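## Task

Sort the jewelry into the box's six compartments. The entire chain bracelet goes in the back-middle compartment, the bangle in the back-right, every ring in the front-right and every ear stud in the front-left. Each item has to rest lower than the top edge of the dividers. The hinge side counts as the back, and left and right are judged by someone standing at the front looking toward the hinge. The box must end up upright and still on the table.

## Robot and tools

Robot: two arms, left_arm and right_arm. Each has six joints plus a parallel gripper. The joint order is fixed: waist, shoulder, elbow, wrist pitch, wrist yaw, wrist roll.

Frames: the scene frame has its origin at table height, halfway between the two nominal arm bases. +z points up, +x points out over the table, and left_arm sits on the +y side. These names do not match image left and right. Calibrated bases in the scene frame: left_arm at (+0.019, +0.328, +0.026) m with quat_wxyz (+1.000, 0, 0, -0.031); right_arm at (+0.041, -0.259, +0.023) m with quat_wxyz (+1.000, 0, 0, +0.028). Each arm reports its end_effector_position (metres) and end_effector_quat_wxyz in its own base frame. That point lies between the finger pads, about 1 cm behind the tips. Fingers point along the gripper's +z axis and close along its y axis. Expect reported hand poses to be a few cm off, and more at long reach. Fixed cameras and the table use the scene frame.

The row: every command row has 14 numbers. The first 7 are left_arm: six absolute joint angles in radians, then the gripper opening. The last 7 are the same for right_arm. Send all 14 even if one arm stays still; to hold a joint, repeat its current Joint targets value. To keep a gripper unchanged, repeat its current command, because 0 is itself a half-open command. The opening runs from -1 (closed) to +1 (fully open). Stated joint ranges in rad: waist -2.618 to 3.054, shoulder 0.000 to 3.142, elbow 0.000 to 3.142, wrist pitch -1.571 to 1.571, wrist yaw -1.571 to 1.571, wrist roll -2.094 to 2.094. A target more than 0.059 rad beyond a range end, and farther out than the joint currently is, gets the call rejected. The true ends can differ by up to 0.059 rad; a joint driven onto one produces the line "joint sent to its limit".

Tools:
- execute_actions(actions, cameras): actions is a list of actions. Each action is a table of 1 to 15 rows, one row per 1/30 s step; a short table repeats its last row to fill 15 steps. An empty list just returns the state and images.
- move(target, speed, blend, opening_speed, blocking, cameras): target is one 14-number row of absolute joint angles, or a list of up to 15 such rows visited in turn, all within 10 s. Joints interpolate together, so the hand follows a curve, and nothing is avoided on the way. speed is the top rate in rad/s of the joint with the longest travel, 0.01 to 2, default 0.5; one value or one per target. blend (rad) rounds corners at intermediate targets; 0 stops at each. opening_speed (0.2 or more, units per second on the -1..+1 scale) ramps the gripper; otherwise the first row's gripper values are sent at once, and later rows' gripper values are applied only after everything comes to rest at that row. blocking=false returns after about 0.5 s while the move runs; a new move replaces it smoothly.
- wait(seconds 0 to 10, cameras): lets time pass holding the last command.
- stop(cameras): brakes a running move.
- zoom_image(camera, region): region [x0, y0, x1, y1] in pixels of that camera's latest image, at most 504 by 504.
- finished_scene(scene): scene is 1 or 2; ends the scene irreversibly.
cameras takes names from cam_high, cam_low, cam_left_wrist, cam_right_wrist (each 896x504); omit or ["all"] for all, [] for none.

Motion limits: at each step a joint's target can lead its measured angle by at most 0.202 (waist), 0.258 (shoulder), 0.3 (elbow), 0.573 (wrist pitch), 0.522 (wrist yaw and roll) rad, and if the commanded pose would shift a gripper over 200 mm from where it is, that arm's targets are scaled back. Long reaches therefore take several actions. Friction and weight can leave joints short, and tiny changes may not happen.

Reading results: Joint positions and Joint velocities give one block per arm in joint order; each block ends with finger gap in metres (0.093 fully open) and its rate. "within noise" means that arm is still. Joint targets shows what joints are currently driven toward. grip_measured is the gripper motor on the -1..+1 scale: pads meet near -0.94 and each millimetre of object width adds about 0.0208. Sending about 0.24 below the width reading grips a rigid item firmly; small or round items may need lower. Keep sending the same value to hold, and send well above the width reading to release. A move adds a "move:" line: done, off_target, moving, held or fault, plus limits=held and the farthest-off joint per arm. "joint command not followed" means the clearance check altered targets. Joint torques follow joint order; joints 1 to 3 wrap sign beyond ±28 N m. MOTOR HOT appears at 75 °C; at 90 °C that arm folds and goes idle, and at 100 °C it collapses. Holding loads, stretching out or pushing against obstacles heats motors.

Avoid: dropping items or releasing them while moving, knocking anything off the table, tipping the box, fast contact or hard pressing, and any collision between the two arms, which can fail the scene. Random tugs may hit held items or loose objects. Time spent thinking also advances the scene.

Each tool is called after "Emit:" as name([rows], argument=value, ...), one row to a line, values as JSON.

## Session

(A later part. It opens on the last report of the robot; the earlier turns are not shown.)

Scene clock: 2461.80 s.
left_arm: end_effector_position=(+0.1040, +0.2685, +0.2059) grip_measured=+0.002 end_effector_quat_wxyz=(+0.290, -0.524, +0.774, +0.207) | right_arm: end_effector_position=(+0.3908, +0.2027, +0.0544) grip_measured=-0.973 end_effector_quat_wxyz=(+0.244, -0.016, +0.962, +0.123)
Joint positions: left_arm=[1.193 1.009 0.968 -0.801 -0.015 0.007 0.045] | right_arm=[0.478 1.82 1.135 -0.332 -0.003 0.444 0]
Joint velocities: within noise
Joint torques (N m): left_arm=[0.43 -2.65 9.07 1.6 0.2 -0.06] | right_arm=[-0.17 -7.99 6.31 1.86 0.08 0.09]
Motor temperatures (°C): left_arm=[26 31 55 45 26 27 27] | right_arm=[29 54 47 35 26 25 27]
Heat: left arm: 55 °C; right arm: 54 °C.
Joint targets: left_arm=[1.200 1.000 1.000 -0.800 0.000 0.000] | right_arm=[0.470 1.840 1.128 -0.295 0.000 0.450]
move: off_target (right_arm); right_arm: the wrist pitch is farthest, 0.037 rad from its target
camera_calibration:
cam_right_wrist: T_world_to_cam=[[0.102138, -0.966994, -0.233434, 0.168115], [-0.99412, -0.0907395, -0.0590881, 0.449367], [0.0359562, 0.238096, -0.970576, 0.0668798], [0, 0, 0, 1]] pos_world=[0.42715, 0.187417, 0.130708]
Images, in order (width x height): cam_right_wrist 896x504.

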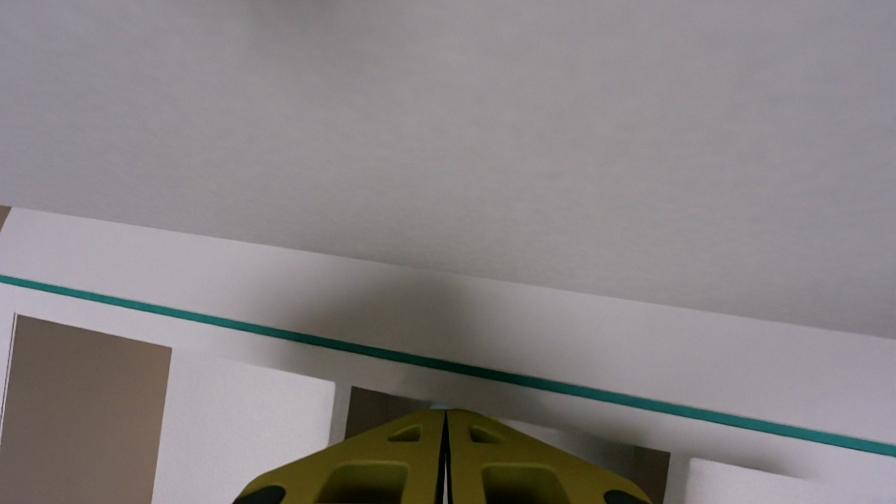

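Emit:
move([
  [1.2,1.0,1.0,-0.8,0,0,0,0.501,1.776,1.063,-0.202,0,0.58,-1],
  [1.2,1.0,1.0,-0.8,0,0,0,0.501,1.830,1.020,-0.115,0,0.58,-1],
], speed=[0.5,0.25], cameras=["cam_right_wrist","cam_low"])

Scene clock: 2540.60 s.
left_arm: end_effector_position=(+0.1040, +0.2685, +0.2059) grip_measured=+0.002 end_effector_quat_wxyz=(+0.290, -0.524, +0.774, +0.207) | right_arm: end_effector_position=(+0.3930, +0.2133, +0.0540) grip_measured=-0.973 end_effector_quat_wxyz=(+0.282, +0.028, +0.945, +0.163)
Joint positions: left_arm=[1.193 1.009 0.968 -0.801 -0.015 0.007 0.045] | right_arm=[0.498 1.797 1.035 -0.145 0.002 0.556 0]
Joint velocities: within noise
Joint torques (N m): left_arm=[0.43 -2.63 9.07 1.59 0.2 -0.05] | right_arm=[0.76 -6.45 5.45 1.98 0.03 0.28]
Motor temperatures (°C): left_arm=[26 31 55 45 26 27 27] | right_arm=[29 52 44 38 26 25 27]
Heat: left arm: 55 °C; right arm: 52 °C.
Joint targets: left_arm=[1.200 1.000 1.000 -0.800 0.000 0.000] | right_arm=[0.501 1.830 1.020 -0.115 0.000 0.580]
move: done
camera_calibration:
cam_right_wrist: T_world_to_cam=[[0.0507678, -0.9431, -0.32861, 0.198228], [-0.991126, -0.00710266, -0.132737, 0.437512], [0.12285, 0.332433, -0.935092, 0.00770968], [0, 0, 0, 1]] pos_world=[0.422619, 0.187493, 0.130423]
Images, in order (width x height): cam_low 896x504, cam_right_wrist 896x504.

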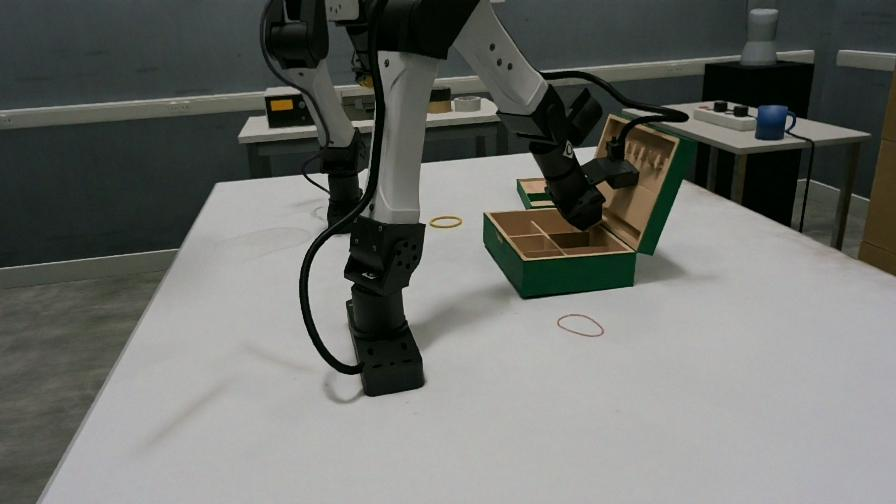

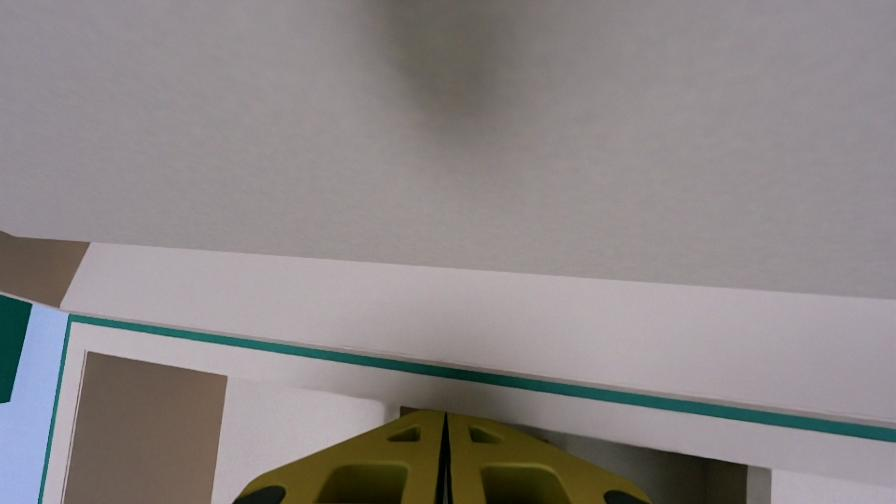

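Emit:
move(target=[1.2,1.0,1.0,-0.8,0,0,0,0.499,1.862,0.984,-0.095,0,0.58,-1], speed=0.25, cameras=["cam_right_wrist"])

Scene clock: 2551.13 s.
left_arm: end_effector_position=(+0.1040, +0.2685, +0.2059) grip_measured=+0.002 end_effector_quat_wxyz=(+0.290, -0.524, +0.774, +0.207) | right_arm: end_effector_position=(+0.3837, +0.2084, +0.0241) grip_measured=-0.973 end_effector_quat_wxyz=(+0.259, +0.032, +0.953, +0.152)
Joint positions: left_arm=[1.193 1.009 0.968 -0.801 -0.015 0.007 0.045] | right_arm=[0.498 1.844 0.992 -0.108 0.002 0.565 0]
Joint velocities: within noise
Joint torques (N m): left_arm=[0.42 -2.63 9.07 1.59 0.2 -0.06] | right_arm=[0.57 -7.92 5.75 1.71 0.04 0.2]
Motor temperatures (°C): left_arm=[26 31 55 45 26 27 27] | right_arm=[29 51 44 38 26 25 27]
Heat: left arm: 55 °C; right arm: 51 °C.
Joint targets: left_arm=[1.200 1.000 1.000 -0.800 0.000 0.000] | right_arm=[0.499 1.862 0.984 -0.095 0.000 0.580]
move: done
camera_calibration:
cam_right_wrist: T_world_to_cam=[[0.0287572, -0.949998, -0.31093, 0.193745], [-0.996474, -0.00271638, -0.0838622, 0.424227], [0.0788243, 0.312245, -0.946726, 0.00394456], [0, 0, 0, 1]] pos_world=[0.416848, 0.183978, 0.0995521]
Images, in order (width x height): cam_right_wrist 896x504.

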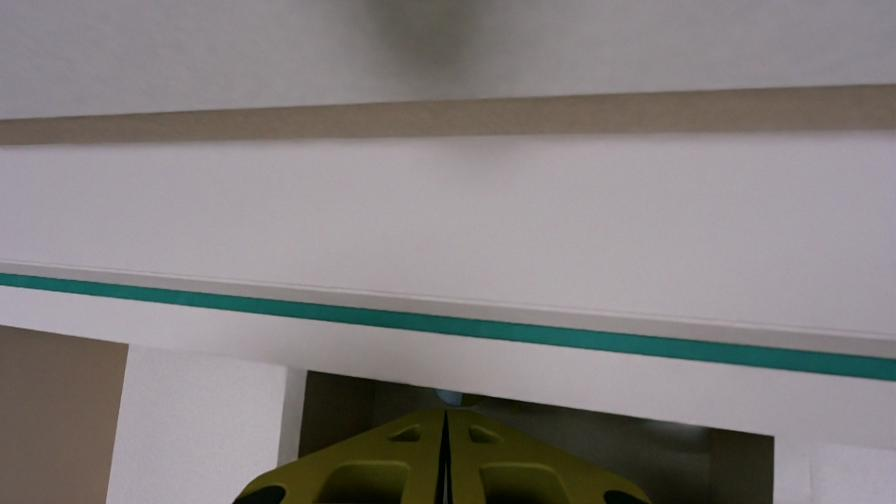

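Emit:
move([
  [1.2,1.0,1.0,-0.8,0,0,0,0.499,1.776,1.063,-0.202,0,0.58,-1],
  [1.2,1.0,1.0,-0.8,0,0,0,0.50,1.30,1.15,-0.90,0,0.40,-0.3],
  [1.2,1.0,1.0,-0.8,0,0,0,0.773,1.60,1.256,-1.19,0,0.819,-0.2],
], speed=[0.4,1.0,0.8], blend=[0.05,0,0], cameras=["cam_right_wrist"])

Scene clock: 2665.67 s.
left_arm: end_effector_position=(+0.1040, +0.2685, +0.2059) grip_measured=+0.002 end_effector_quat_wxyz=(+0.290, -0.524, +0.774, +0.207) | right_arm: end_effector_position=(+0.2059, +0.1995, +0.1065) grip_measured=-0.202 end_effector_quat_wxyz=(+0.016, +0.018, +1.000, +0.015)
Joint positions: left_arm=[1.193 1.009 0.968 -0.801 -0.015 0.007 0.045] | right_arm=[0.771 1.59 1.236 -1.171 0.002 0.807 0.035]
Joint velocities: within noise
Joint torques (N m): left_arm=[0.43 -2.63 9.09 1.59 0.21 -0.06] | right_arm=[0.68 -6.22 8.46 0.22 0.05 0.17]
Motor temperatures (°C): left_arm=[26 31 55 45 26 27 27] | right_arm=[29 51 41 37 26 25 27]
Heat: left arm: 55 °C; right arm: 51 °C.
Joint targets: left_arm=[1.200 1.000 1.000 -0.800 0.000 0.000] | right_arm=[0.773 1.600 1.256 -1.190 0.000 0.819]
move: done
camera_calibration:
cam_right_wrist: T_world_to_cam=[[-0.0288822, -0.998726, -0.0413702, 0.208853], [-0.914294, 0.00966679, 0.404937, 0.182462], [-0.404021, 0.04952, -0.913408, 0.246979], [0, 0, 0, 1]] pos_world=[0.272641, 0.194593, 0.160347]
Images, in order (width x height): cam_right_wrist 896x504.

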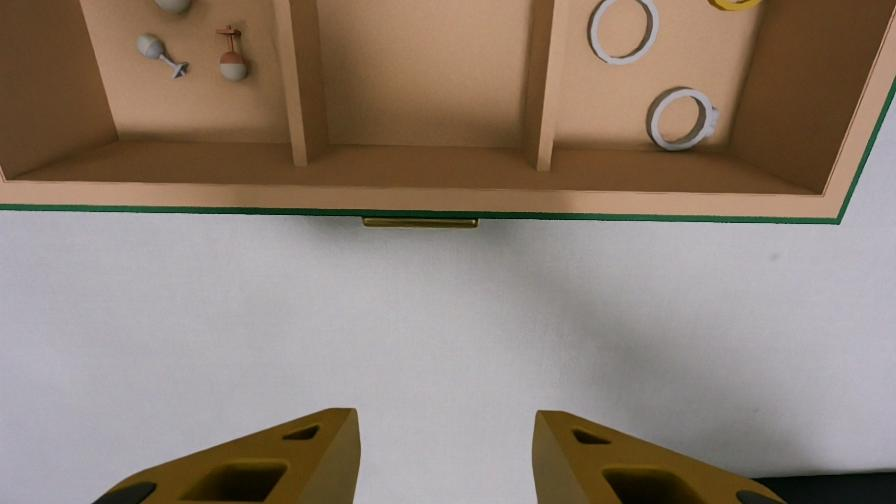

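Emit:
move(target=[1.2,1.0,1.0,-0.8,0,0,0,0.799,1.744,1.064,-0.90,0,0.842,0.0], speed=0.5, cameras=["cam_right_wrist"])

Scene clock: 2681.43 s.
left_arm: end_effector_position=(+0.1040, +0.2685, +0.2059) grip_measured=+0.002 end_effector_quat_wxyz=(+0.290, -0.524, +0.774, +0.207) | right_arm: end_effector_position=(+0.2039, +0.2065, +0.0280) grip_measured=-0.002 end_effector_quat_wxyz=(-0.003, +0.019, +1.000, -0.004)
Joint positions: left_arm=[1.193 1.009 0.968 -0.801 -0.015 0.007 0.045] | right_arm=[0.793 1.734 1.071 -0.918 0.002 0.83 0.045]
Joint velocities: within noise
Joint torques (N m): left_arm=[0.43 -2.63 9.07 1.59 0.2 -0.05] | right_arm=[1.01 -6.99 5.31 0.46 0.06 0.16]
Motor temperatures (°C): left_arm=[26 31 55 45 26 27 27] | right_arm=[29 50 44 36 26 25 27]
Heat: left arm: 55 °C; right arm: 50 °C.
Joint targets: left_arm=[1.200 1.000 1.000 -0.800 0.000 0.000] | right_arm=[0.799 1.744 1.064 -0.900 0.000 0.842]
move: done
camera_calibration:
cam_right_wrist: T_world_to_cam=[[-0.0304986, -0.999534, -0.00128336, 0.211975], [-0.897465, 0.0268189, 0.440269, 0.20441], [-0.440029, 0.0145793, -0.897865, 0.188325], [0, 0, 0, 1]] pos_world=[0.272785, 0.203648, 0.0793668]
Images, in order (width x height): cam_right_wrist 896x504.

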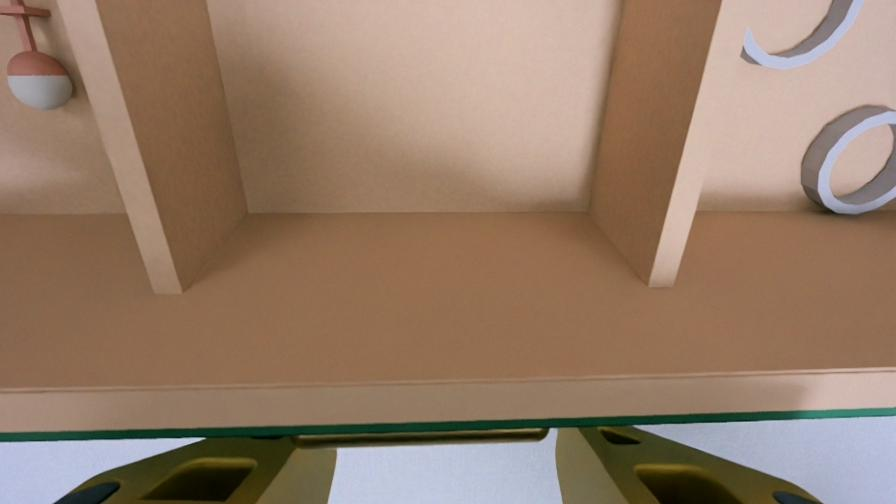

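Emit:
move(target=[1.2,1.0,1.0,-0.8,0,0,0,0.815,1.750,1.084,-0.90,0,0.855,0.0], speed=0.3, cameras=[])

Emit:
execute_actions([
  [[1.2,1.0,1.0,-0.8,0,0,0,0.799,1.766,1.101,-0.901,0,0.841,0],[1.2,1.0,1.0,-0.8,0,0,0,0.784,1.781,1.117,-0.903,0,0.827,0],[1.2,1.0,1.0,-0.8,0,0,0,0.770,1.796,1.133,-0.905,0,0.814,0],[1.2,1.0,1.0,-0.8,0,0,0,0.756,1.811,1.150,-0.908,0,0.80,0],[1.2,1.0,1.0,-0.8,0,0,0,0.742,1.825,1.166,-0.910,0,0.786,0]],
], cameras=["cam_right_wrist"])

Scene clock: 2700.07 s.
left_arm: end_effector_position=(+0.1040, +0.2685, +0.2059) grip_measured=+0.002 end_effector_quat_wxyz=(+0.290, -0.524, +0.774, +0.207) | right_arm: end_effector_position=(+0.2010, +0.2102, +0.0280) grip_measured=-0.002 end_effector_quat_wxyz=(-0.002, +0.017, +1.000, -0.004)
Joint positions: left_arm=[1.193 1.009 0.968 -0.801 -0.015 0.007 0.045] | right_arm=[0.809 1.734 1.071 -0.916 0.002 0.842 0.045]
Joint velocities: within noise
Joint torques (N m): left_arm=[0.43 -2.63 9.09 1.59 0.21 -0.05] | right_arm=[1.02 -6.43 7.2 0.48 0.05 0.23]
Motor temperatures (°C): left_arm=[26 31 55 45 26 27 27] | right_arm=[29 51 42 35 26 25 27]
Heat: left arm: 55 °C; right arm: 51 °C.
Joint targets: left_arm=[1.200 1.000 1.000 -0.800 0.000 0.000] | right_arm=[0.815 1.750 1.084 -0.900 0.000 0.855]
move: done
No camera images: "cameras" was empty.

Scene clock: 2700.77 s.
left_arm: end_effector_position=(+0.1040, +0.2685, +0.2059) grip_measured=+0.002 end_effector_quat_wxyz=(+0.290, -0.524, +0.774, +0.207) | right_arm: end_effector_position=(+0.2199, +0.2142, +0.0257) grip_measured=-0.002 end_effector_quat_wxyz=(-0.015, +0.023, +1.000, +0.002)
Joint positions: left_arm=[1.193 1.009 0.968 -0.801 -0.015 0.007 0.045] | right_arm=[0.759 1.804 1.146 -0.932 -0.025 0.804 0.045]
Joint velocities: within noise
Joint torques (N m): left_arm=[0.42 -2.65 9.09 1.59 0.2 -0.05] | right_arm=[-0.95 -6.63 7.87 0.51 0.3 -0.12]
Motor temperatures (°C): left_arm=[26 31 55 45 26 27 27] | right_arm=[29 51 42 35 26 25 27]
Heat: left arm: 55 °C; right arm: 51 °C.
Joint targets: left_arm=[1.200 1.000 1.000 -0.800 0.000 0.000] | right_arm=[0.742 1.825 1.166 -0.910 0.000 0.786]
camera_calibration:
cam_right_wrist: T_world_to_cam=[[-0.0390835, -0.999136, -0.0140983, 0.222235], [-0.886313, 0.0281478, 0.462231, 0.216233], [-0.461435, 0.0305612, -0.886647, 0.194146], [0, 0, 0, 1]] pos_world=[0.289921, 0.210023, 0.075323]
Images, in order (width x height): cam_right_wrist 896x504.

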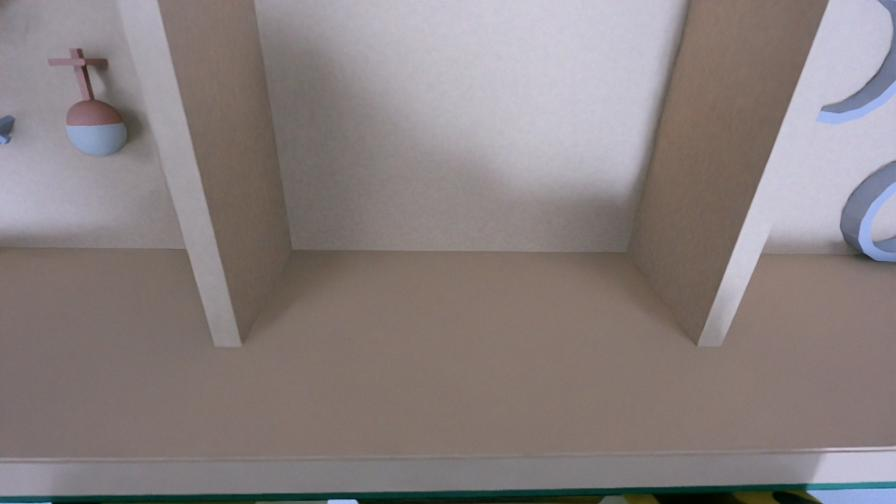

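Emit:
move([
  [1.2,1.0,1.0,-0.8,0,0,0,0.815,1.750,1.084,-0.90,0,0.855,0.0],
  [1.2,1.0,1.0,-0.8,0,0,0,0.773,1.60,1.256,-1.19,0,0.819,0],
  [1.2,1.0,1.0,-0.8,0,0,0,0.50,1.30,1.15,-0.90,0,0.40,-0.3],
], speed=[0.5,0.8,1.0], blend=[0.03,0.05,0], cameras=["cam_right_wrist"])

Scene clock: 2710.83 s.
left_arm: end_effector_position=(+0.1040, +0.2685, +0.2059) grip_measured=+0.002 end_effector_quat_wxyz=(+0.290, -0.524, +0.774, +0.207) | right_arm: end_effector_position=(+0.2804, +0.1556, +0.1803) grip_measured=-0.297 end_effector_quat_wxyz=(+0.225, -0.045, +0.967, +0.113)
Joint positions: left_arm=[1.193 1.009 0.968 -0.801 -0.015 0.007 0.045] | right_arm=[0.505 1.308 1.161 -0.915 -0.004 0.412 0.031]
Joint velocities: within noise
Joint torques (N m): left_arm=[0.44 -2.65 9.1 1.59 0.2 -0.05] | right_arm=[0.09 -5.96 6.42 1.56 0.08 -0.09]
Motor temperatures (°C): left_arm=[26 31 55 45 26 27 27] | right_arm=[29 51 43 35 26 25 27]
Heat: left arm: 55 °C; right arm: 51 °C.
Joint targets: left_arm=[1.200 1.000 1.000 -0.800 0.000 0.000] | right_arm=[0.500 1.300 1.150 -0.900 0.000 0.400]
move: done
camera_calibration:
cam_right_wrist: T_world_to_cam=[[0.148761, -0.967521, -0.204383, 0.145006], [-0.988849, -0.146994, -0.0238873, 0.343781], [-0.0069318, 0.205658, -0.978599, 0.222842], [0, 0, 0, 1]] pos_world=[0.319921, 0.145002, 0.255922]
Images, in order (width x height): cam_right_wrist 896x504.

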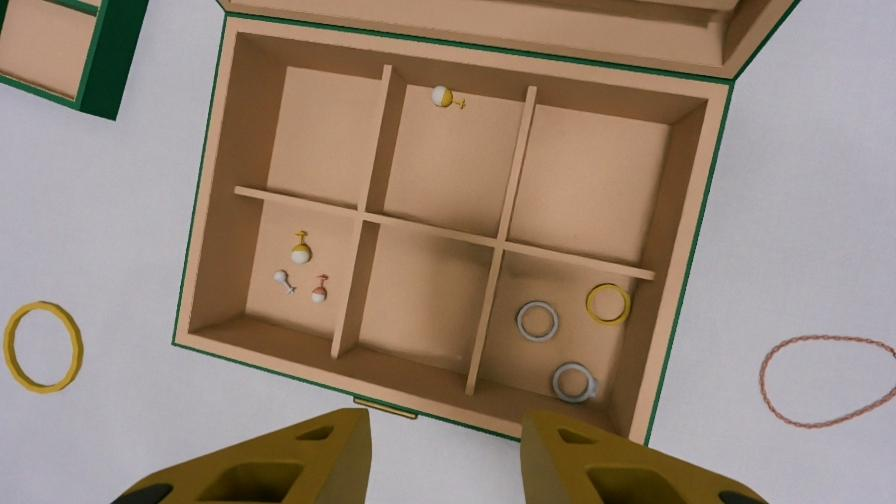

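Emit:
move([
  [1.2,1.0,1.0,-0.8,0,0,0,0.644,1.864,1.490,-1.19,0,0.69,-0.98],
  [1.2,1.0,1.0,-0.8,0,0,0,0.644,1.944,1.293,-0.923,0,0.69,-0.98],
], speed=[0.8,0.4], blend=[0.03,0], cameras=["cam_right_wrist"])

Scene clock: 2741.03 s.
left_arm: end_effector_position=(+0.1040, +0.2685, +0.2059) grip_measured=+0.002 end_effector_quat_wxyz=(+0.290, -0.524, +0.774, +0.207) | right_arm: end_effector_position=(+0.2769, +0.2075, +0.0223) grip_measured=-0.972 end_effector_quat_wxyz=(-0.001, +0.018, +1.000, +0.001)
Joint positions: left_arm=[1.193 1.009 0.968 -0.801 -0.014 0.007 0.045] | right_arm=[0.641 1.93 1.3 -0.941 -0.004 0.678 0]
Joint velocities: within noise
Joint torques (N m): left_arm=[0.43 -2.63 9.07 1.59 0.21 -0.05] | right_arm=[0.73 -8.72 5.33 0.54 0.1 0.18]
Motor temperatures (°C): left_arm=[26 31 55 45 26 27 27] | right_arm=[29 50 42 36 26 25 27]
Heat: left arm: 55 °C; right arm: 50 °C.
Joint targets: left_arm=[1.200 1.000 1.000 -0.800 0.000 0.000] | right_arm=[0.644 1.944 1.293 -0.923 0.000 0.690]
move: done
camera_calibration:
cam_right_wrist: T_world_to_cam=[[-0.0301206, -0.999463, -0.0129166, 0.215326], [-0.89914, 0.0214478, 0.437135, 0.274081], [-0.436623, 0.0247806, -0.899303, 0.212296], [0, 0, 0, 1]] pos_world=[0.345616, 0.204071, 0.0738894]
Images, in order (width x height): cam_right_wrist 896x504.

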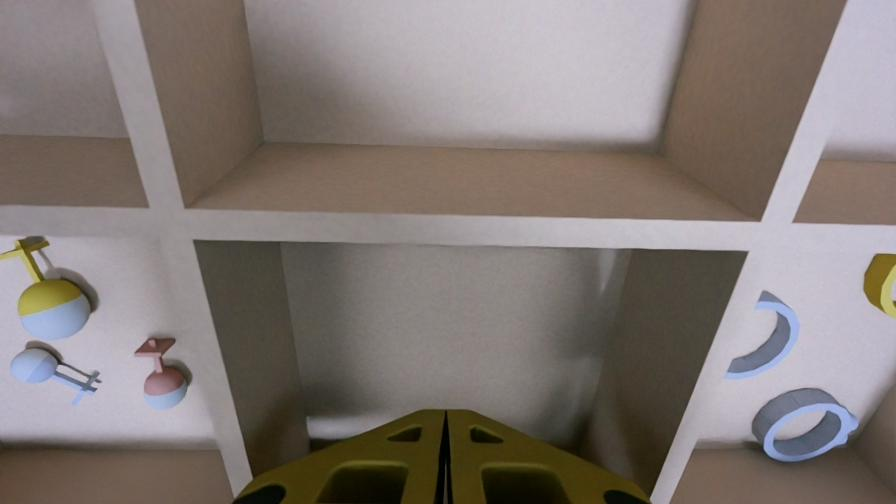

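Emit:
execute_actions([
  [[1.2,1.0,1.0,-0.8,0,0,0,0.658,1.923,1.273,-0.919,0,0.70,-0.98],[1.2,1.0,1.0,-0.8,0,0,0,0.672,1.902,1.253,-0.915,0,0.71,-0.98],[1.2,1.0,1.0,-0.8,0,0,0,0.686,1.881,1.233,-0.911,0,0.72,-0.98],[1.2,1.0,1.0,-0.8,0,0,0,0.700,1.860,1.213,-0.907,0,0.73,-0.98],[1.2,1.0,1.0,-0.8,0,0,0,0.714,1.839,1.193,-0.903,0,0.745,-0.98]],
], cameras=["cam_right_wrist"])

Scene clock: 2750.20 s.
left_arm: end_effector_position=(+0.1040, +0.2685, +0.2059) grip_measured=+0.002 end_effector_quat_wxyz=(+0.290, -0.524, +0.774, +0.207) | right_arm: end_effector_position=(+0.2548, +0.2119, +0.0227) grip_measured=-0.972 end_effector_quat_wxyz=(+0.013, +0.016, +1.000, -0.001)
Joint positions: left_arm=[1.193 1.009 0.968 -0.801 -0.014 0.007 0.045] | right_arm=[0.703 1.862 1.208 -0.898 0.018 0.734 0]
Joint velocities: within noise
Joint torques (N m): left_arm=[0.43 -2.63 9.07 1.59 0.2 -0.05] | right_arm=[1.4 -11.45 4.59 0.32 -0.1 0.13]
Motor temperatures (°C): left_arm=[26 31 55 45 26 27 27] | right_arm=[29 52 42 35 26 25 27]
Heat: left arm: 55 °C; right arm: 52 °C.
Joint targets: left_arm=[1.200 1.000 1.000 -0.800 0.000 0.000] | right_arm=[0.714 1.839 1.193 -0.903 0.000 0.745]
camera_calibration:
cam_right_wrist: T_world_to_cam=[[-0.0242831, -0.999661, -0.00942066, 0.217497], [-0.91166, 0.0182766, 0.410538, 0.258375], [-0.410226, 0.0185576, -0.911795, 0.197728], [0, 0, 0, 1]] pos_world=[0.321945, 0.209032, 0.0762641]
Images, in order (width x height): cam_right_wrist 896x504.

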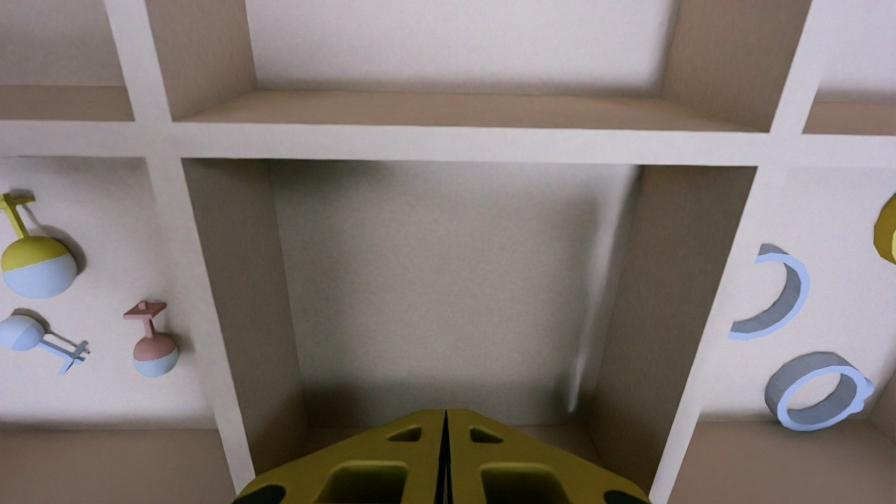

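Emit:
execute_actions([
  [[1.2,1.0,1.0,-0.8,0,0,0,0.723,1.826,1.177,-0.899,0,0.756,-0.98],[1.2,1.0,1.0,-0.8,0,0,0,0.732,1.813,1.160,-0.895,0,0.767,-0.98],[1.2,1.0,1.0,-0.8,0,0,0,0.741,1.800,1.144,-0.892,0,0.778,-0.98],[1.2,1.0,1.0,-0.8,0,0,0,0.749,1.787,1.128,-0.888,0,0.788,-0.98],[1.2,1.0,1.0,-0.8,0,0,0,0.757,1.774,1.112,-0.885,0,0.798,-0.98]],
], cameras=["cam_right_wrist"])

Scene clock: 2766.03 s.
left_arm: end_effector_position=(+0.1040, +0.2685, +0.2059) grip_measured=+0.002 end_effector_quat_wxyz=(+0.290, -0.524, +0.774, +0.207) | right_arm: end_effector_position=(+0.2381, +0.2120, +0.0235) grip_measured=-0.972 end_effector_quat_wxyz=(+0.026, +0.020, +0.999, +0.003)
Joint positions: left_arm=[1.193 1.009 0.968 -0.801 -0.014 0.007 0.045] | right_arm=[0.745 1.797 1.127 -0.858 0.032 0.784 0]
Joint velocities: within noise
Joint torques (N m): left_arm=[0.43 -2.63 9.07 1.59 0.2 -0.05] | right_arm=[1.55 -10.86 4.62 0.14 -0.24 0.2]
Motor temperatures (°C): left_arm=[26 31 55 45 26 27 27] | right_arm=[29 55 41 34 26 25 27]
Heat: left arm: 55 °C; right arm: 55 °C.
Joint targets: left_arm=[1.200 1.000 1.000 -0.800 0.000 0.000] | right_arm=[0.757 1.774 1.112 -0.885 0.000 0.798]
camera_calibration:
cam_right_wrist: T_world_to_cam=[[-0.0331047, -0.999311, -0.0167674, 0.219419], [-0.921995, 0.0240591, 0.386453, 0.244631], [-0.385784, 0.0282529, -0.922157, 0.183987], [0, 0, 0, 1]] pos_world=[0.303792, 0.208184, 0.0788055]
Images, in order (width x height): cam_right_wrist 896x504.

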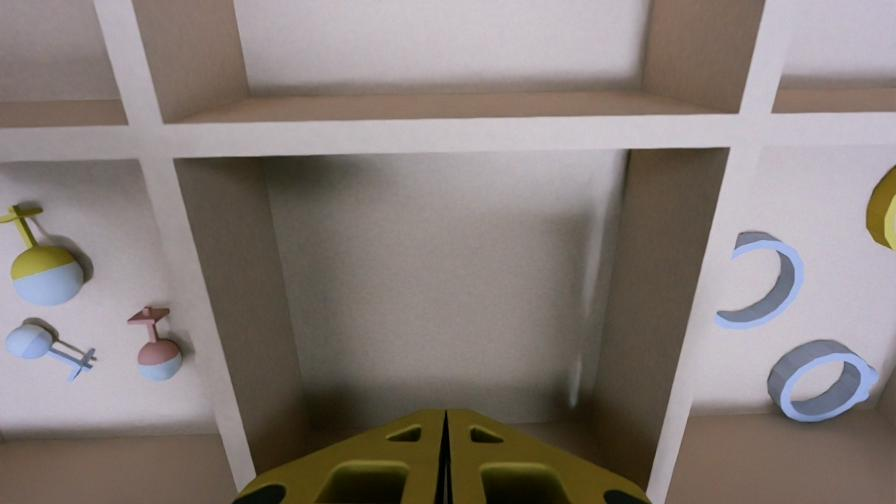

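Emit:
move([
  [1.2,1.0,1.0,-0.8,0,0,0,0.735,1.83,1.30,-1.04,0,0.77,-0.98],
  [1.2,1.0,1.0,-0.8,0,0,0,0.70,1.60,1.35,-1.20,0,0.69,-0.98],
  [1.2,1.0,1.0,-0.8,0,0,0,0.50,1.30,1.15,-0.90,0,0.40,-0.6],
], speed=[0.4,0.6,1.0], blend=[0.03,0.05,0], cameras=["cam_right_wrist"])

Scene clock: 2775.90 s.
left_arm: end_effector_position=(+0.1040, +0.2685, +0.2059) grip_measured=+0.002 end_effector_quat_wxyz=(+0.290, -0.524, +0.774, +0.207) | right_arm: end_effector_position=(+0.2810, +0.1541, +0.1808) grip_measured=-0.602 end_effector_quat_wxyz=(+0.228, -0.044, +0.967, +0.110)
Joint positions: left_arm=[1.193 1.009 0.968 -0.801 -0.014 0.007 0.045] | right_arm=[0.504 1.306 1.161 -0.915 0.005 0.412 0.016]
Joint velocities: within noise
Joint torques (N m): left_arm=[0.43 -2.63 9.07 1.59 0.2 -0.06] | right_arm=[0.1 -5.76 6.39 1.56 0 -0.08]
Motor temperatures (°C): left_arm=[26 31 55 45 26 27 27] | right_arm=[29 55 41 34 26 25 27]
Heat: left arm: 55 °C; right arm: 55 °C.
Joint targets: left_arm=[1.200 1.000 1.000 -0.800 0.000 0.000] | right_arm=[0.500 1.300 1.150 -0.900 0.000 0.400]
move: done
camera_calibration:
cam_right_wrist: T_world_to_cam=[[0.145255, -0.969407, -0.197866, 0.143671], [-0.989394, -0.142533, -0.0280055, 0.344367], [-0.0010538, 0.199835, -0.979829, 0.22314], [0, 0, 0, 1]] pos_world=[0.320081, 0.143768, 0.256711]
Images, in order (width x height): cam_right_wrist 896x504.

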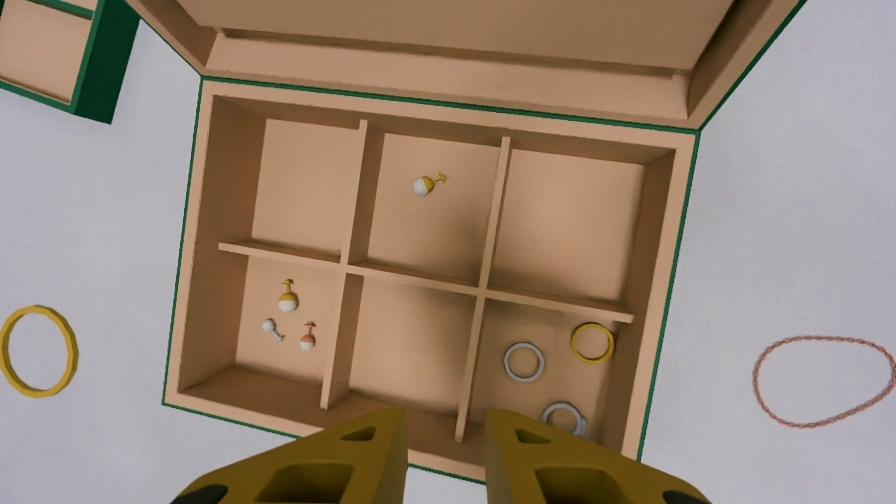

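Emit:
move(target=[1.2,1.0,1.0,-0.8,0,0,0,0.472,1.945,1.434,-0.835,-0.16,0.90,-0.60], speed=0.7, cameras=["cam_right_wrist","cam_low"])

Scene clock: 2805.13 s.
left_arm: end_effector_position=(+0.1040, +0.2685, +0.2059) grip_measured=+0.002 end_effector_quat_wxyz=(+0.290, -0.524, +0.774, +0.207) | right_arm: end_effector_position=(+0.3480, +0.2101, +0.0570) grip_measured=-0.602 end_effector_quat_wxyz=(+0.033, +0.192, +0.973, +0.125)
Joint positions: left_arm=[1.193 1.009 0.968 -0.801 -0.014 0.007 0.045] | right_arm=[0.479 1.931 1.416 -0.847 -0.154 0.885 0.016]
Joint velocities: within noise
Joint torques (N m): left_arm=[0.43 -2.63 9.09 1.59 0.2 -0.06] | right_arm=[-0.16 -9.32 8.36 0.9 -0.08 0.19]
Motor temperatures (°C): left_arm=[26 31 55 45 26 27 27] | right_arm=[29 51 41 36 26 25 27]
Heat: left arm: 55 °C; right arm: 51 °C.
Joint targets: left_arm=[1.200 1.000 1.000 -0.800 0.000 0.000] | right_arm=[0.472 1.945 1.434 -0.835 -0.160 0.900]
move: done
camera_calibration:
cam_right_wrist: T_world_to_cam=[[-0.358202, -0.895043, -0.265688, 0.327138], [-0.884424, 0.234112, 0.403715, 0.274903], [-0.299141, 0.379592, -0.875457, 0.150691], [0, 0, 0, 1]] pos_world=[0.405391, 0.171243, 0.107858]
Images, in order (width x height): cam_low 896x504, cam_right_wrist 896x504.

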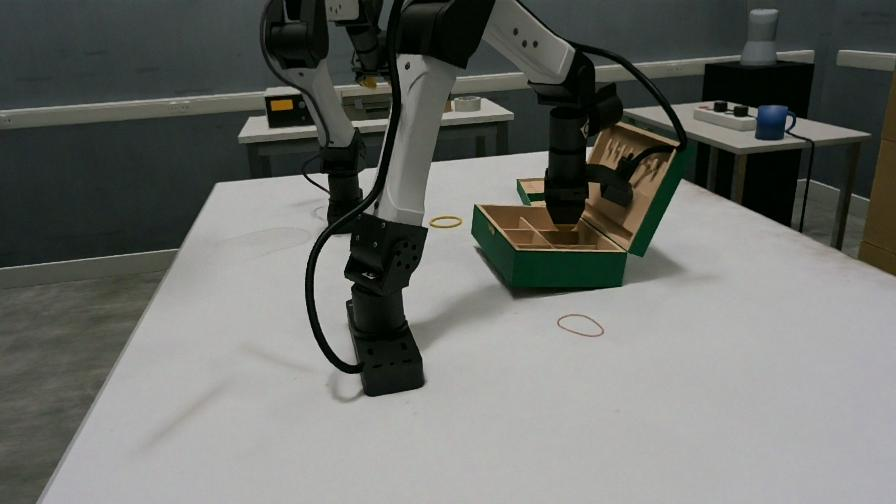

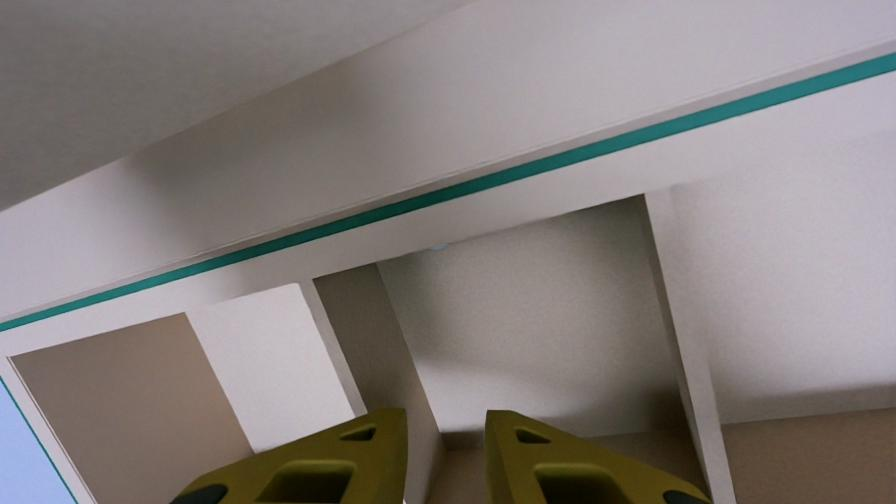

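Emit:
move(target=[1.2,1.0,1.0,-0.8,0,0,0,0.50,1.50,1.15,-0.90,0,0.40,-0.6], speed=0.4, cameras=["cam_right_wrist","cam_low"])

Scene clock: 2816.67 s.
left_arm: end_effector_position=(+0.1040, +0.2685, +0.2059) grip_measured=+0.002 end_effector_quat_wxyz=(+0.290, -0.524, +0.774, +0.207) | right_arm: end_effector_position=(+0.2950, +0.1605, +0.1188) grip_measured=-0.602 end_effector_quat_wxyz=(+0.147, -0.041, +0.985, +0.077)
Joint positions: left_arm=[1.193 1.009 0.968 -0.801 -0.014 0.007 0.045] | right_arm=[0.494 1.518 1.161 -0.881 -0.009 0.413 0.016]
Joint velocities: within noise
Joint torques (N m): left_arm=[0.43 -2.63 9.09 1.59 0.2 -0.06] | right_arm=[1.03 -8.66 6.09 0.86 0.16 -0.05]
Motor temperatures (°C): left_arm=[26 31 55 45 26 27 27] | right_arm=[29 53 43 35 26 25 27]
Heat: left arm: 55 °C; right arm: 53 °C.
Joint targets: left_arm=[1.200 1.000 1.000 -0.800 0.000 0.000] | right_arm=[0.500 1.500 1.150 -0.900 0.000 0.400]
move: done
camera_calibration:
cam_right_wrist: T_world_to_cam=[[0.111792, -0.982794, -0.14703, 0.141499], [-0.980882, -0.132849, 0.142203, 0.333123], [-0.159289, 0.128322, -0.978857, 0.219125], [0, 0, 0, 1]] pos_world=[0.34584, 0.155201, 0.187925]
Images, in order (width x height): cam_low 896x504, cam_right_wrist 896x504.

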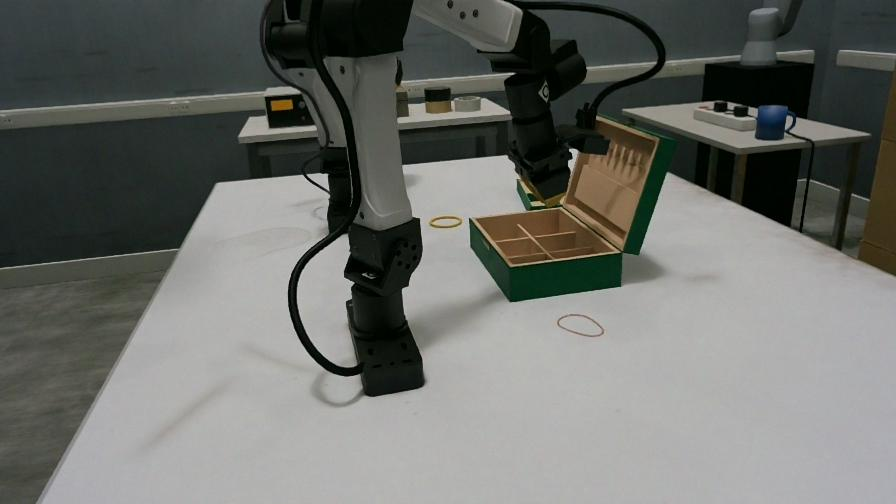

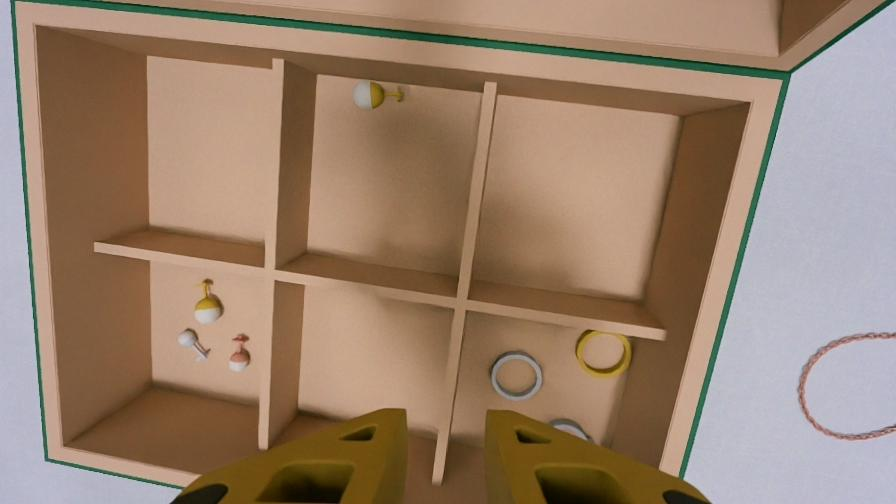

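Emit:
move([
  [1.2,1.0,1.0,-0.8,0,0,0,0.60,1.55,1.25,-1.0,0,0.6,-0.98],
  [1.2,1.0,1.0,-0.8,0,0,0,0.694,1.785,1.389,-1.17,0,0.70,-0.98],
  [1.2,1.0,1.0,-0.8,0,0,0,0.694,1.869,1.192,-0.897,0,0.70,-0.98],
], speed=[0.8,0.8,0.4], blend=[0.1,0.03,0], cameras=["cam_right_wrist"])

Emit:
execute_actions([
  [[1.2,1.0,1.0,-0.8,0,0,0,0.709,1.850,1.172,-0.893,0,0.712,-0.98],[1.2,1.0,1.0,-0.8,0,0,0,0.724,1.831,1.152,-0.888,0,0.724,-0.98],[1.2,1.0,1.0,-0.8,0,0,0,0.739,1.812,1.132,-0.884,0,0.736,-0.98],[1.2,1.0,1.0,-0.8,0,0,0,0.753,1.792,1.112,-0.880,0,0.748,-0.98],[1.2,1.0,1.0,-0.8,0,0,0,0.766,1.773,1.093,-0.876,0,0.760,-0.98],[1.2,1.0,1.0,-0.8,0,0,0,0.779,1.754,1.075,-0.872,0,0.775,-0.98]],
], cameras=["cam_right_wrist"])

Scene clock: 2864.30 s.
left_arm: end_effector_position=(+0.1040, +0.2685, +0.2059) grip_measured=+0.002 end_effector_quat_wxyz=(+0.290, -0.524, +0.774, +0.207) | right_arm: end_effector_position=(+0.2496, +0.2078, +0.0224) grip_measured=-0.972 end_effector_quat_wxyz=(-0.002, -0.002, +1.000, +0.002)
Joint positions: left_arm=[1.193 1.009 0.968 -0.801 -0.014 0.007 0.045] | right_arm=[0.692 1.856 1.2 -0.915 -0.005 0.688 0]
Joint velocities: within noise
Joint torques (N m): left_arm=[0.42 -2.63 9.07 1.59 0.2 -0.06] | right_arm=[0.69 -7.98 5.26 0.51 0.11 0.17]
Motor temperatures (°C): left_arm=[26 31 55 45 26 27 27] | right_arm=[29 51 41 33 26 25 27]
Heat: left arm: 55 °C; right arm: 51 °C.
Joint targets: left_arm=[1.200 1.000 1.000 -0.800 0.000 0.000] | right_arm=[0.694 1.869 1.192 -0.897 0.000 0.700]
move: done
camera_calibration:
cam_right_wrist: T_world_to_cam=[[0.0102935, -0.999848, -0.0140741, 0.204858], [-0.898835, -0.0154192, 0.438015, 0.257036], [-0.438166, 0.00814157, -0.898857, 0.2043], [0, 0, 0, 1]] pos_world=[0.318441, 0.207127, 0.0739339]
Images, in order (width x height): cam_right_wrist 896x504.

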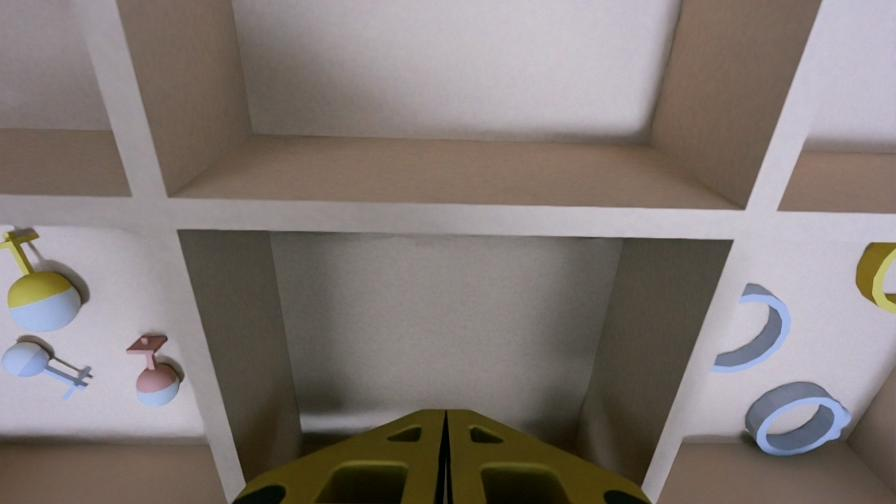

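Scene clock: 2865.07 s.
left_arm: end_effector_position=(+0.1040, +0.2685, +0.2059) grip_measured=+0.002 end_effector_quat_wxyz=(+0.290, -0.524, +0.774, +0.207) | right_arm: end_effector_position=(+0.2228, +0.2107, +0.0212) grip_measured=-0.972 end_effector_quat_wxyz=(+0.015, -0.002, +1.000, +0.000)
Joint positions: left_arm=[1.193 1.009 0.968 -0.801 -0.014 0.007 0.045] | right_arm=[0.769 1.775 1.09 -0.863 0.021 0.764 0]
Joint velocities: within noise
Joint torques (N m): left_arm=[0.43 -2.65 9.07 1.59 0.2 -0.05] | right_arm=[1.36 -10.33 4.53 0.29 -0.12 0.14]
Motor temperatures (°C): left_arm=[26 31 55 45 26 27 27] | right_arm=[29 51 41 33 26 25 27]
Heat: left arm: 55 °C; right arm: 51 °C.
Joint targets: left_arm=[1.200 1.000 1.000 -0.800 0.000 0.000] | right_arm=[0.779 1.754 1.075 -0.872 0.000 0.775]
camera_calibration:
cam_right_wrist: T_world_to_cam=[[0.0115712, -0.999876, -0.0106419, 0.207625], [-0.913499, -0.0148987, 0.406568, 0.237362], [-0.406676, 0.00501688, -0.913559, 0.185343], [0, 0, 0, 1]] pos_world=[0.289802, 0.210206, 0.0750271]
Images, in order (width x height): cam_right_wrist 896x504.

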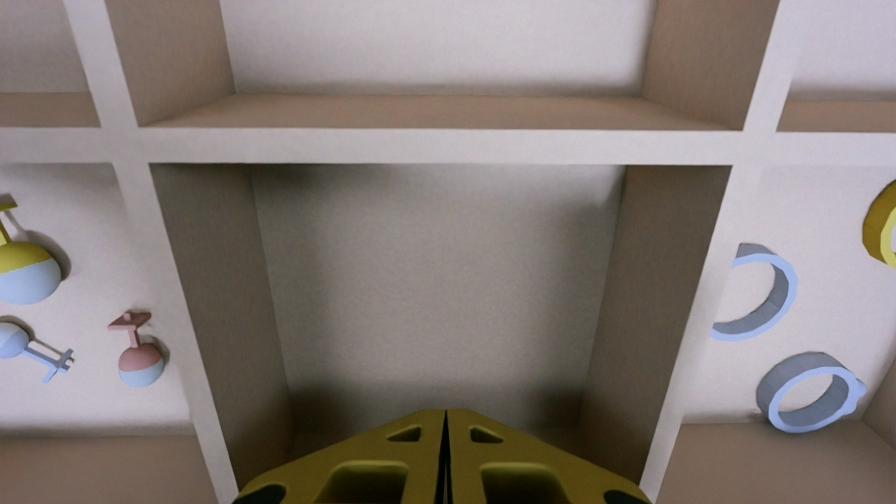

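Emit:
execute_actions([
  [[1.2,1.0,1.0,-0.8,0,0,0,0.792,1.742,1.061,-0.870,0,0.787,-0.98],[1.2,1.0,1.0,-0.8,0,0,0,0.805,1.730,1.047,-0.868,0,0.80,-0.98],[1.2,1.0,1.0,-0.8,0,0,0,0.818,1.718,1.033,-0.866,0,0.812,-0.98],[1.2,1.0,1.0,-0.8,0,0,0,0.831,1.706,1.018,-0.864,0,0.824,-0.98],[1.2,1.0,1.0,-0.8,0,0,0,0.844,1.692,1.002,-0.862,0,0.836,-0.98]],
], cameras=["cam_right_wrist"])

Emit:
move([
  [1.2,1.0,1.0,-0.8,0,0,0,0.810,1.72,1.19,-1.04,0,0.81,-0.98],
  [1.2,1.0,1.0,-0.8,0,0,0,0.70,1.50,1.30,-1.30,0,0.69,-0.98],
  [1.2,1.0,1.0,-0.8,0,0,0,0.55,1.15,1.20,-1.10,0,0.45,-0.6],
], speed=[0.4,0.6,0.8], blend=[0.03,0.05,0], cameras=["cam_right_wrist","cam_low"])

Scene clock: 2880.50 s.
left_arm: end_effector_position=(+0.1040, +0.2685, +0.2059) grip_measured=+0.002 end_effector_quat_wxyz=(+0.290, -0.524, +0.774, +0.207) | right_arm: end_effector_position=(+0.2025, +0.2131, +0.0218) grip_measured=-0.972 end_effector_quat_wxyz=(+0.028, -0.004, +1.000, +0.003)
Joint positions: left_arm=[1.193 1.009 0.968 -0.801 -0.014 0.007 0.045] | right_arm=[0.833 1.712 1.016 -0.833 0.039 0.825 0]
Joint velocities: within noise
Joint torques (N m): left_arm=[0.42 -2.63 9.07 1.59 0.2 -0.05] | right_arm=[1.4 -9.68 4.6 0.12 -0.29 0.15]
Motor temperatures (°C): left_arm=[26 31 55 45 26 27 27] | right_arm=[29 53 41 32 26 25 27]
Heat: left arm: 55 °C; right arm: 53 °C.
Joint targets: left_arm=[1.200 1.000 1.000 -0.800 0.000 0.000] | right_arm=[0.844 1.692 1.002 -0.862 0.000 0.836]
camera_calibration:
cam_right_wrist: T_world_to_cam=[[0.0148178, -0.999782, -0.0147289, 0.209708], [-0.923697, -0.0193272, 0.382636, 0.222094], [-0.382838, 0.00793519, -0.923782, 0.172433], [0, 0, 0, 1]] pos_world=[0.268054, 0.212586, 0.0773975]
Images, in order (width x height): cam_right_wrist 896x504.

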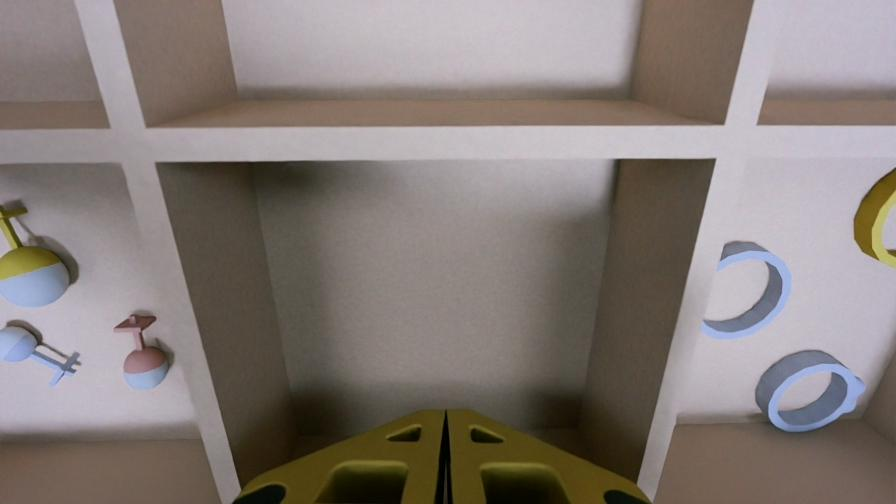

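Scene clock: 2883.20 s.
left_arm: end_effector_position=(+0.1040, +0.2685, +0.2059) grip_measured=+0.002 end_effector_quat_wxyz=(+0.290, -0.524, +0.774, +0.207) | right_arm: end_effector_position=(+0.2325, +0.1430, +0.2183) grip_measured=-0.602 end_effector_quat_wxyz=(+0.224, -0.044, +0.966, +0.121)
Joint positions: left_arm=[1.193 1.009 0.968 -0.801 -0.014 0.007 0.045] | right_arm=[0.555 1.151 1.211 -1.115 0.007 0.462 0.016]
Joint velocities: within noise
Joint torques (N m): left_arm=[0.43 -2.63 9.09 1.59 0.2 -0.06] | right_arm=[0.01 -3.51 6.19 1.56 -0.01 -0.09]
Motor temperatures (°C): left_arm=[26 31 55 45 26 27 27] | right_arm=[29 53 41 33 26 25 27]
Heat: left arm: 55 °C; right arm: 53 °C.
Joint targets: left_arm=[1.200 1.000 1.000 -0.800 0.000 0.000] | right_arm=[0.550 1.150 1.200 -1.100 0.000 0.450]
move: done
camera_calibration:
cam_right_wrist: T_world_to_cam=[[0.150355, -0.963647, -0.220858, 0.150341], [-0.988586, -0.148704, -0.0241815, 0.295683], [-0.00954008, 0.221973, -0.975006, 0.25977], [0, 0, 0, 1]] pos_world=[0.272181, 0.131183, 0.293631]
Images, in order (width x height): cam_low 896x504, cam_right_wrist 896x504.

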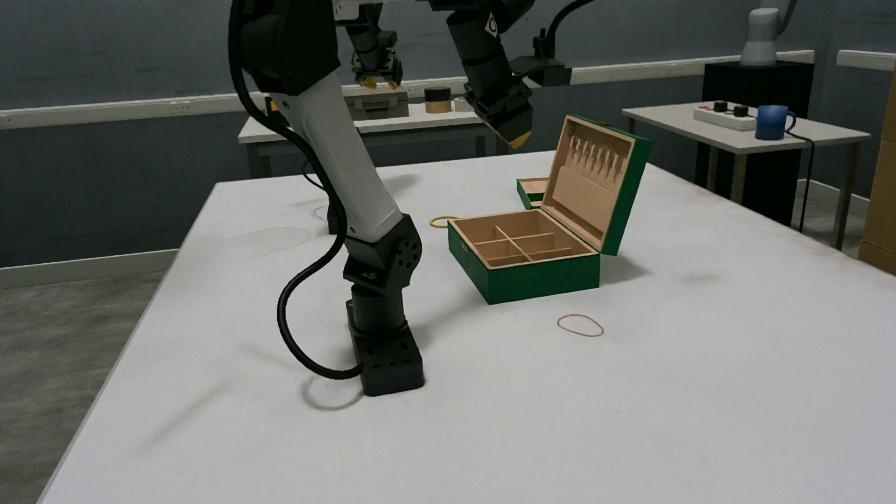

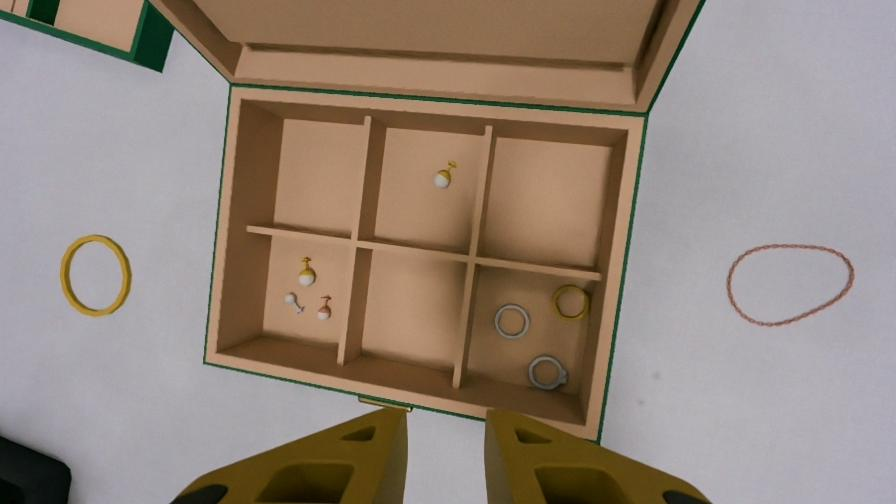

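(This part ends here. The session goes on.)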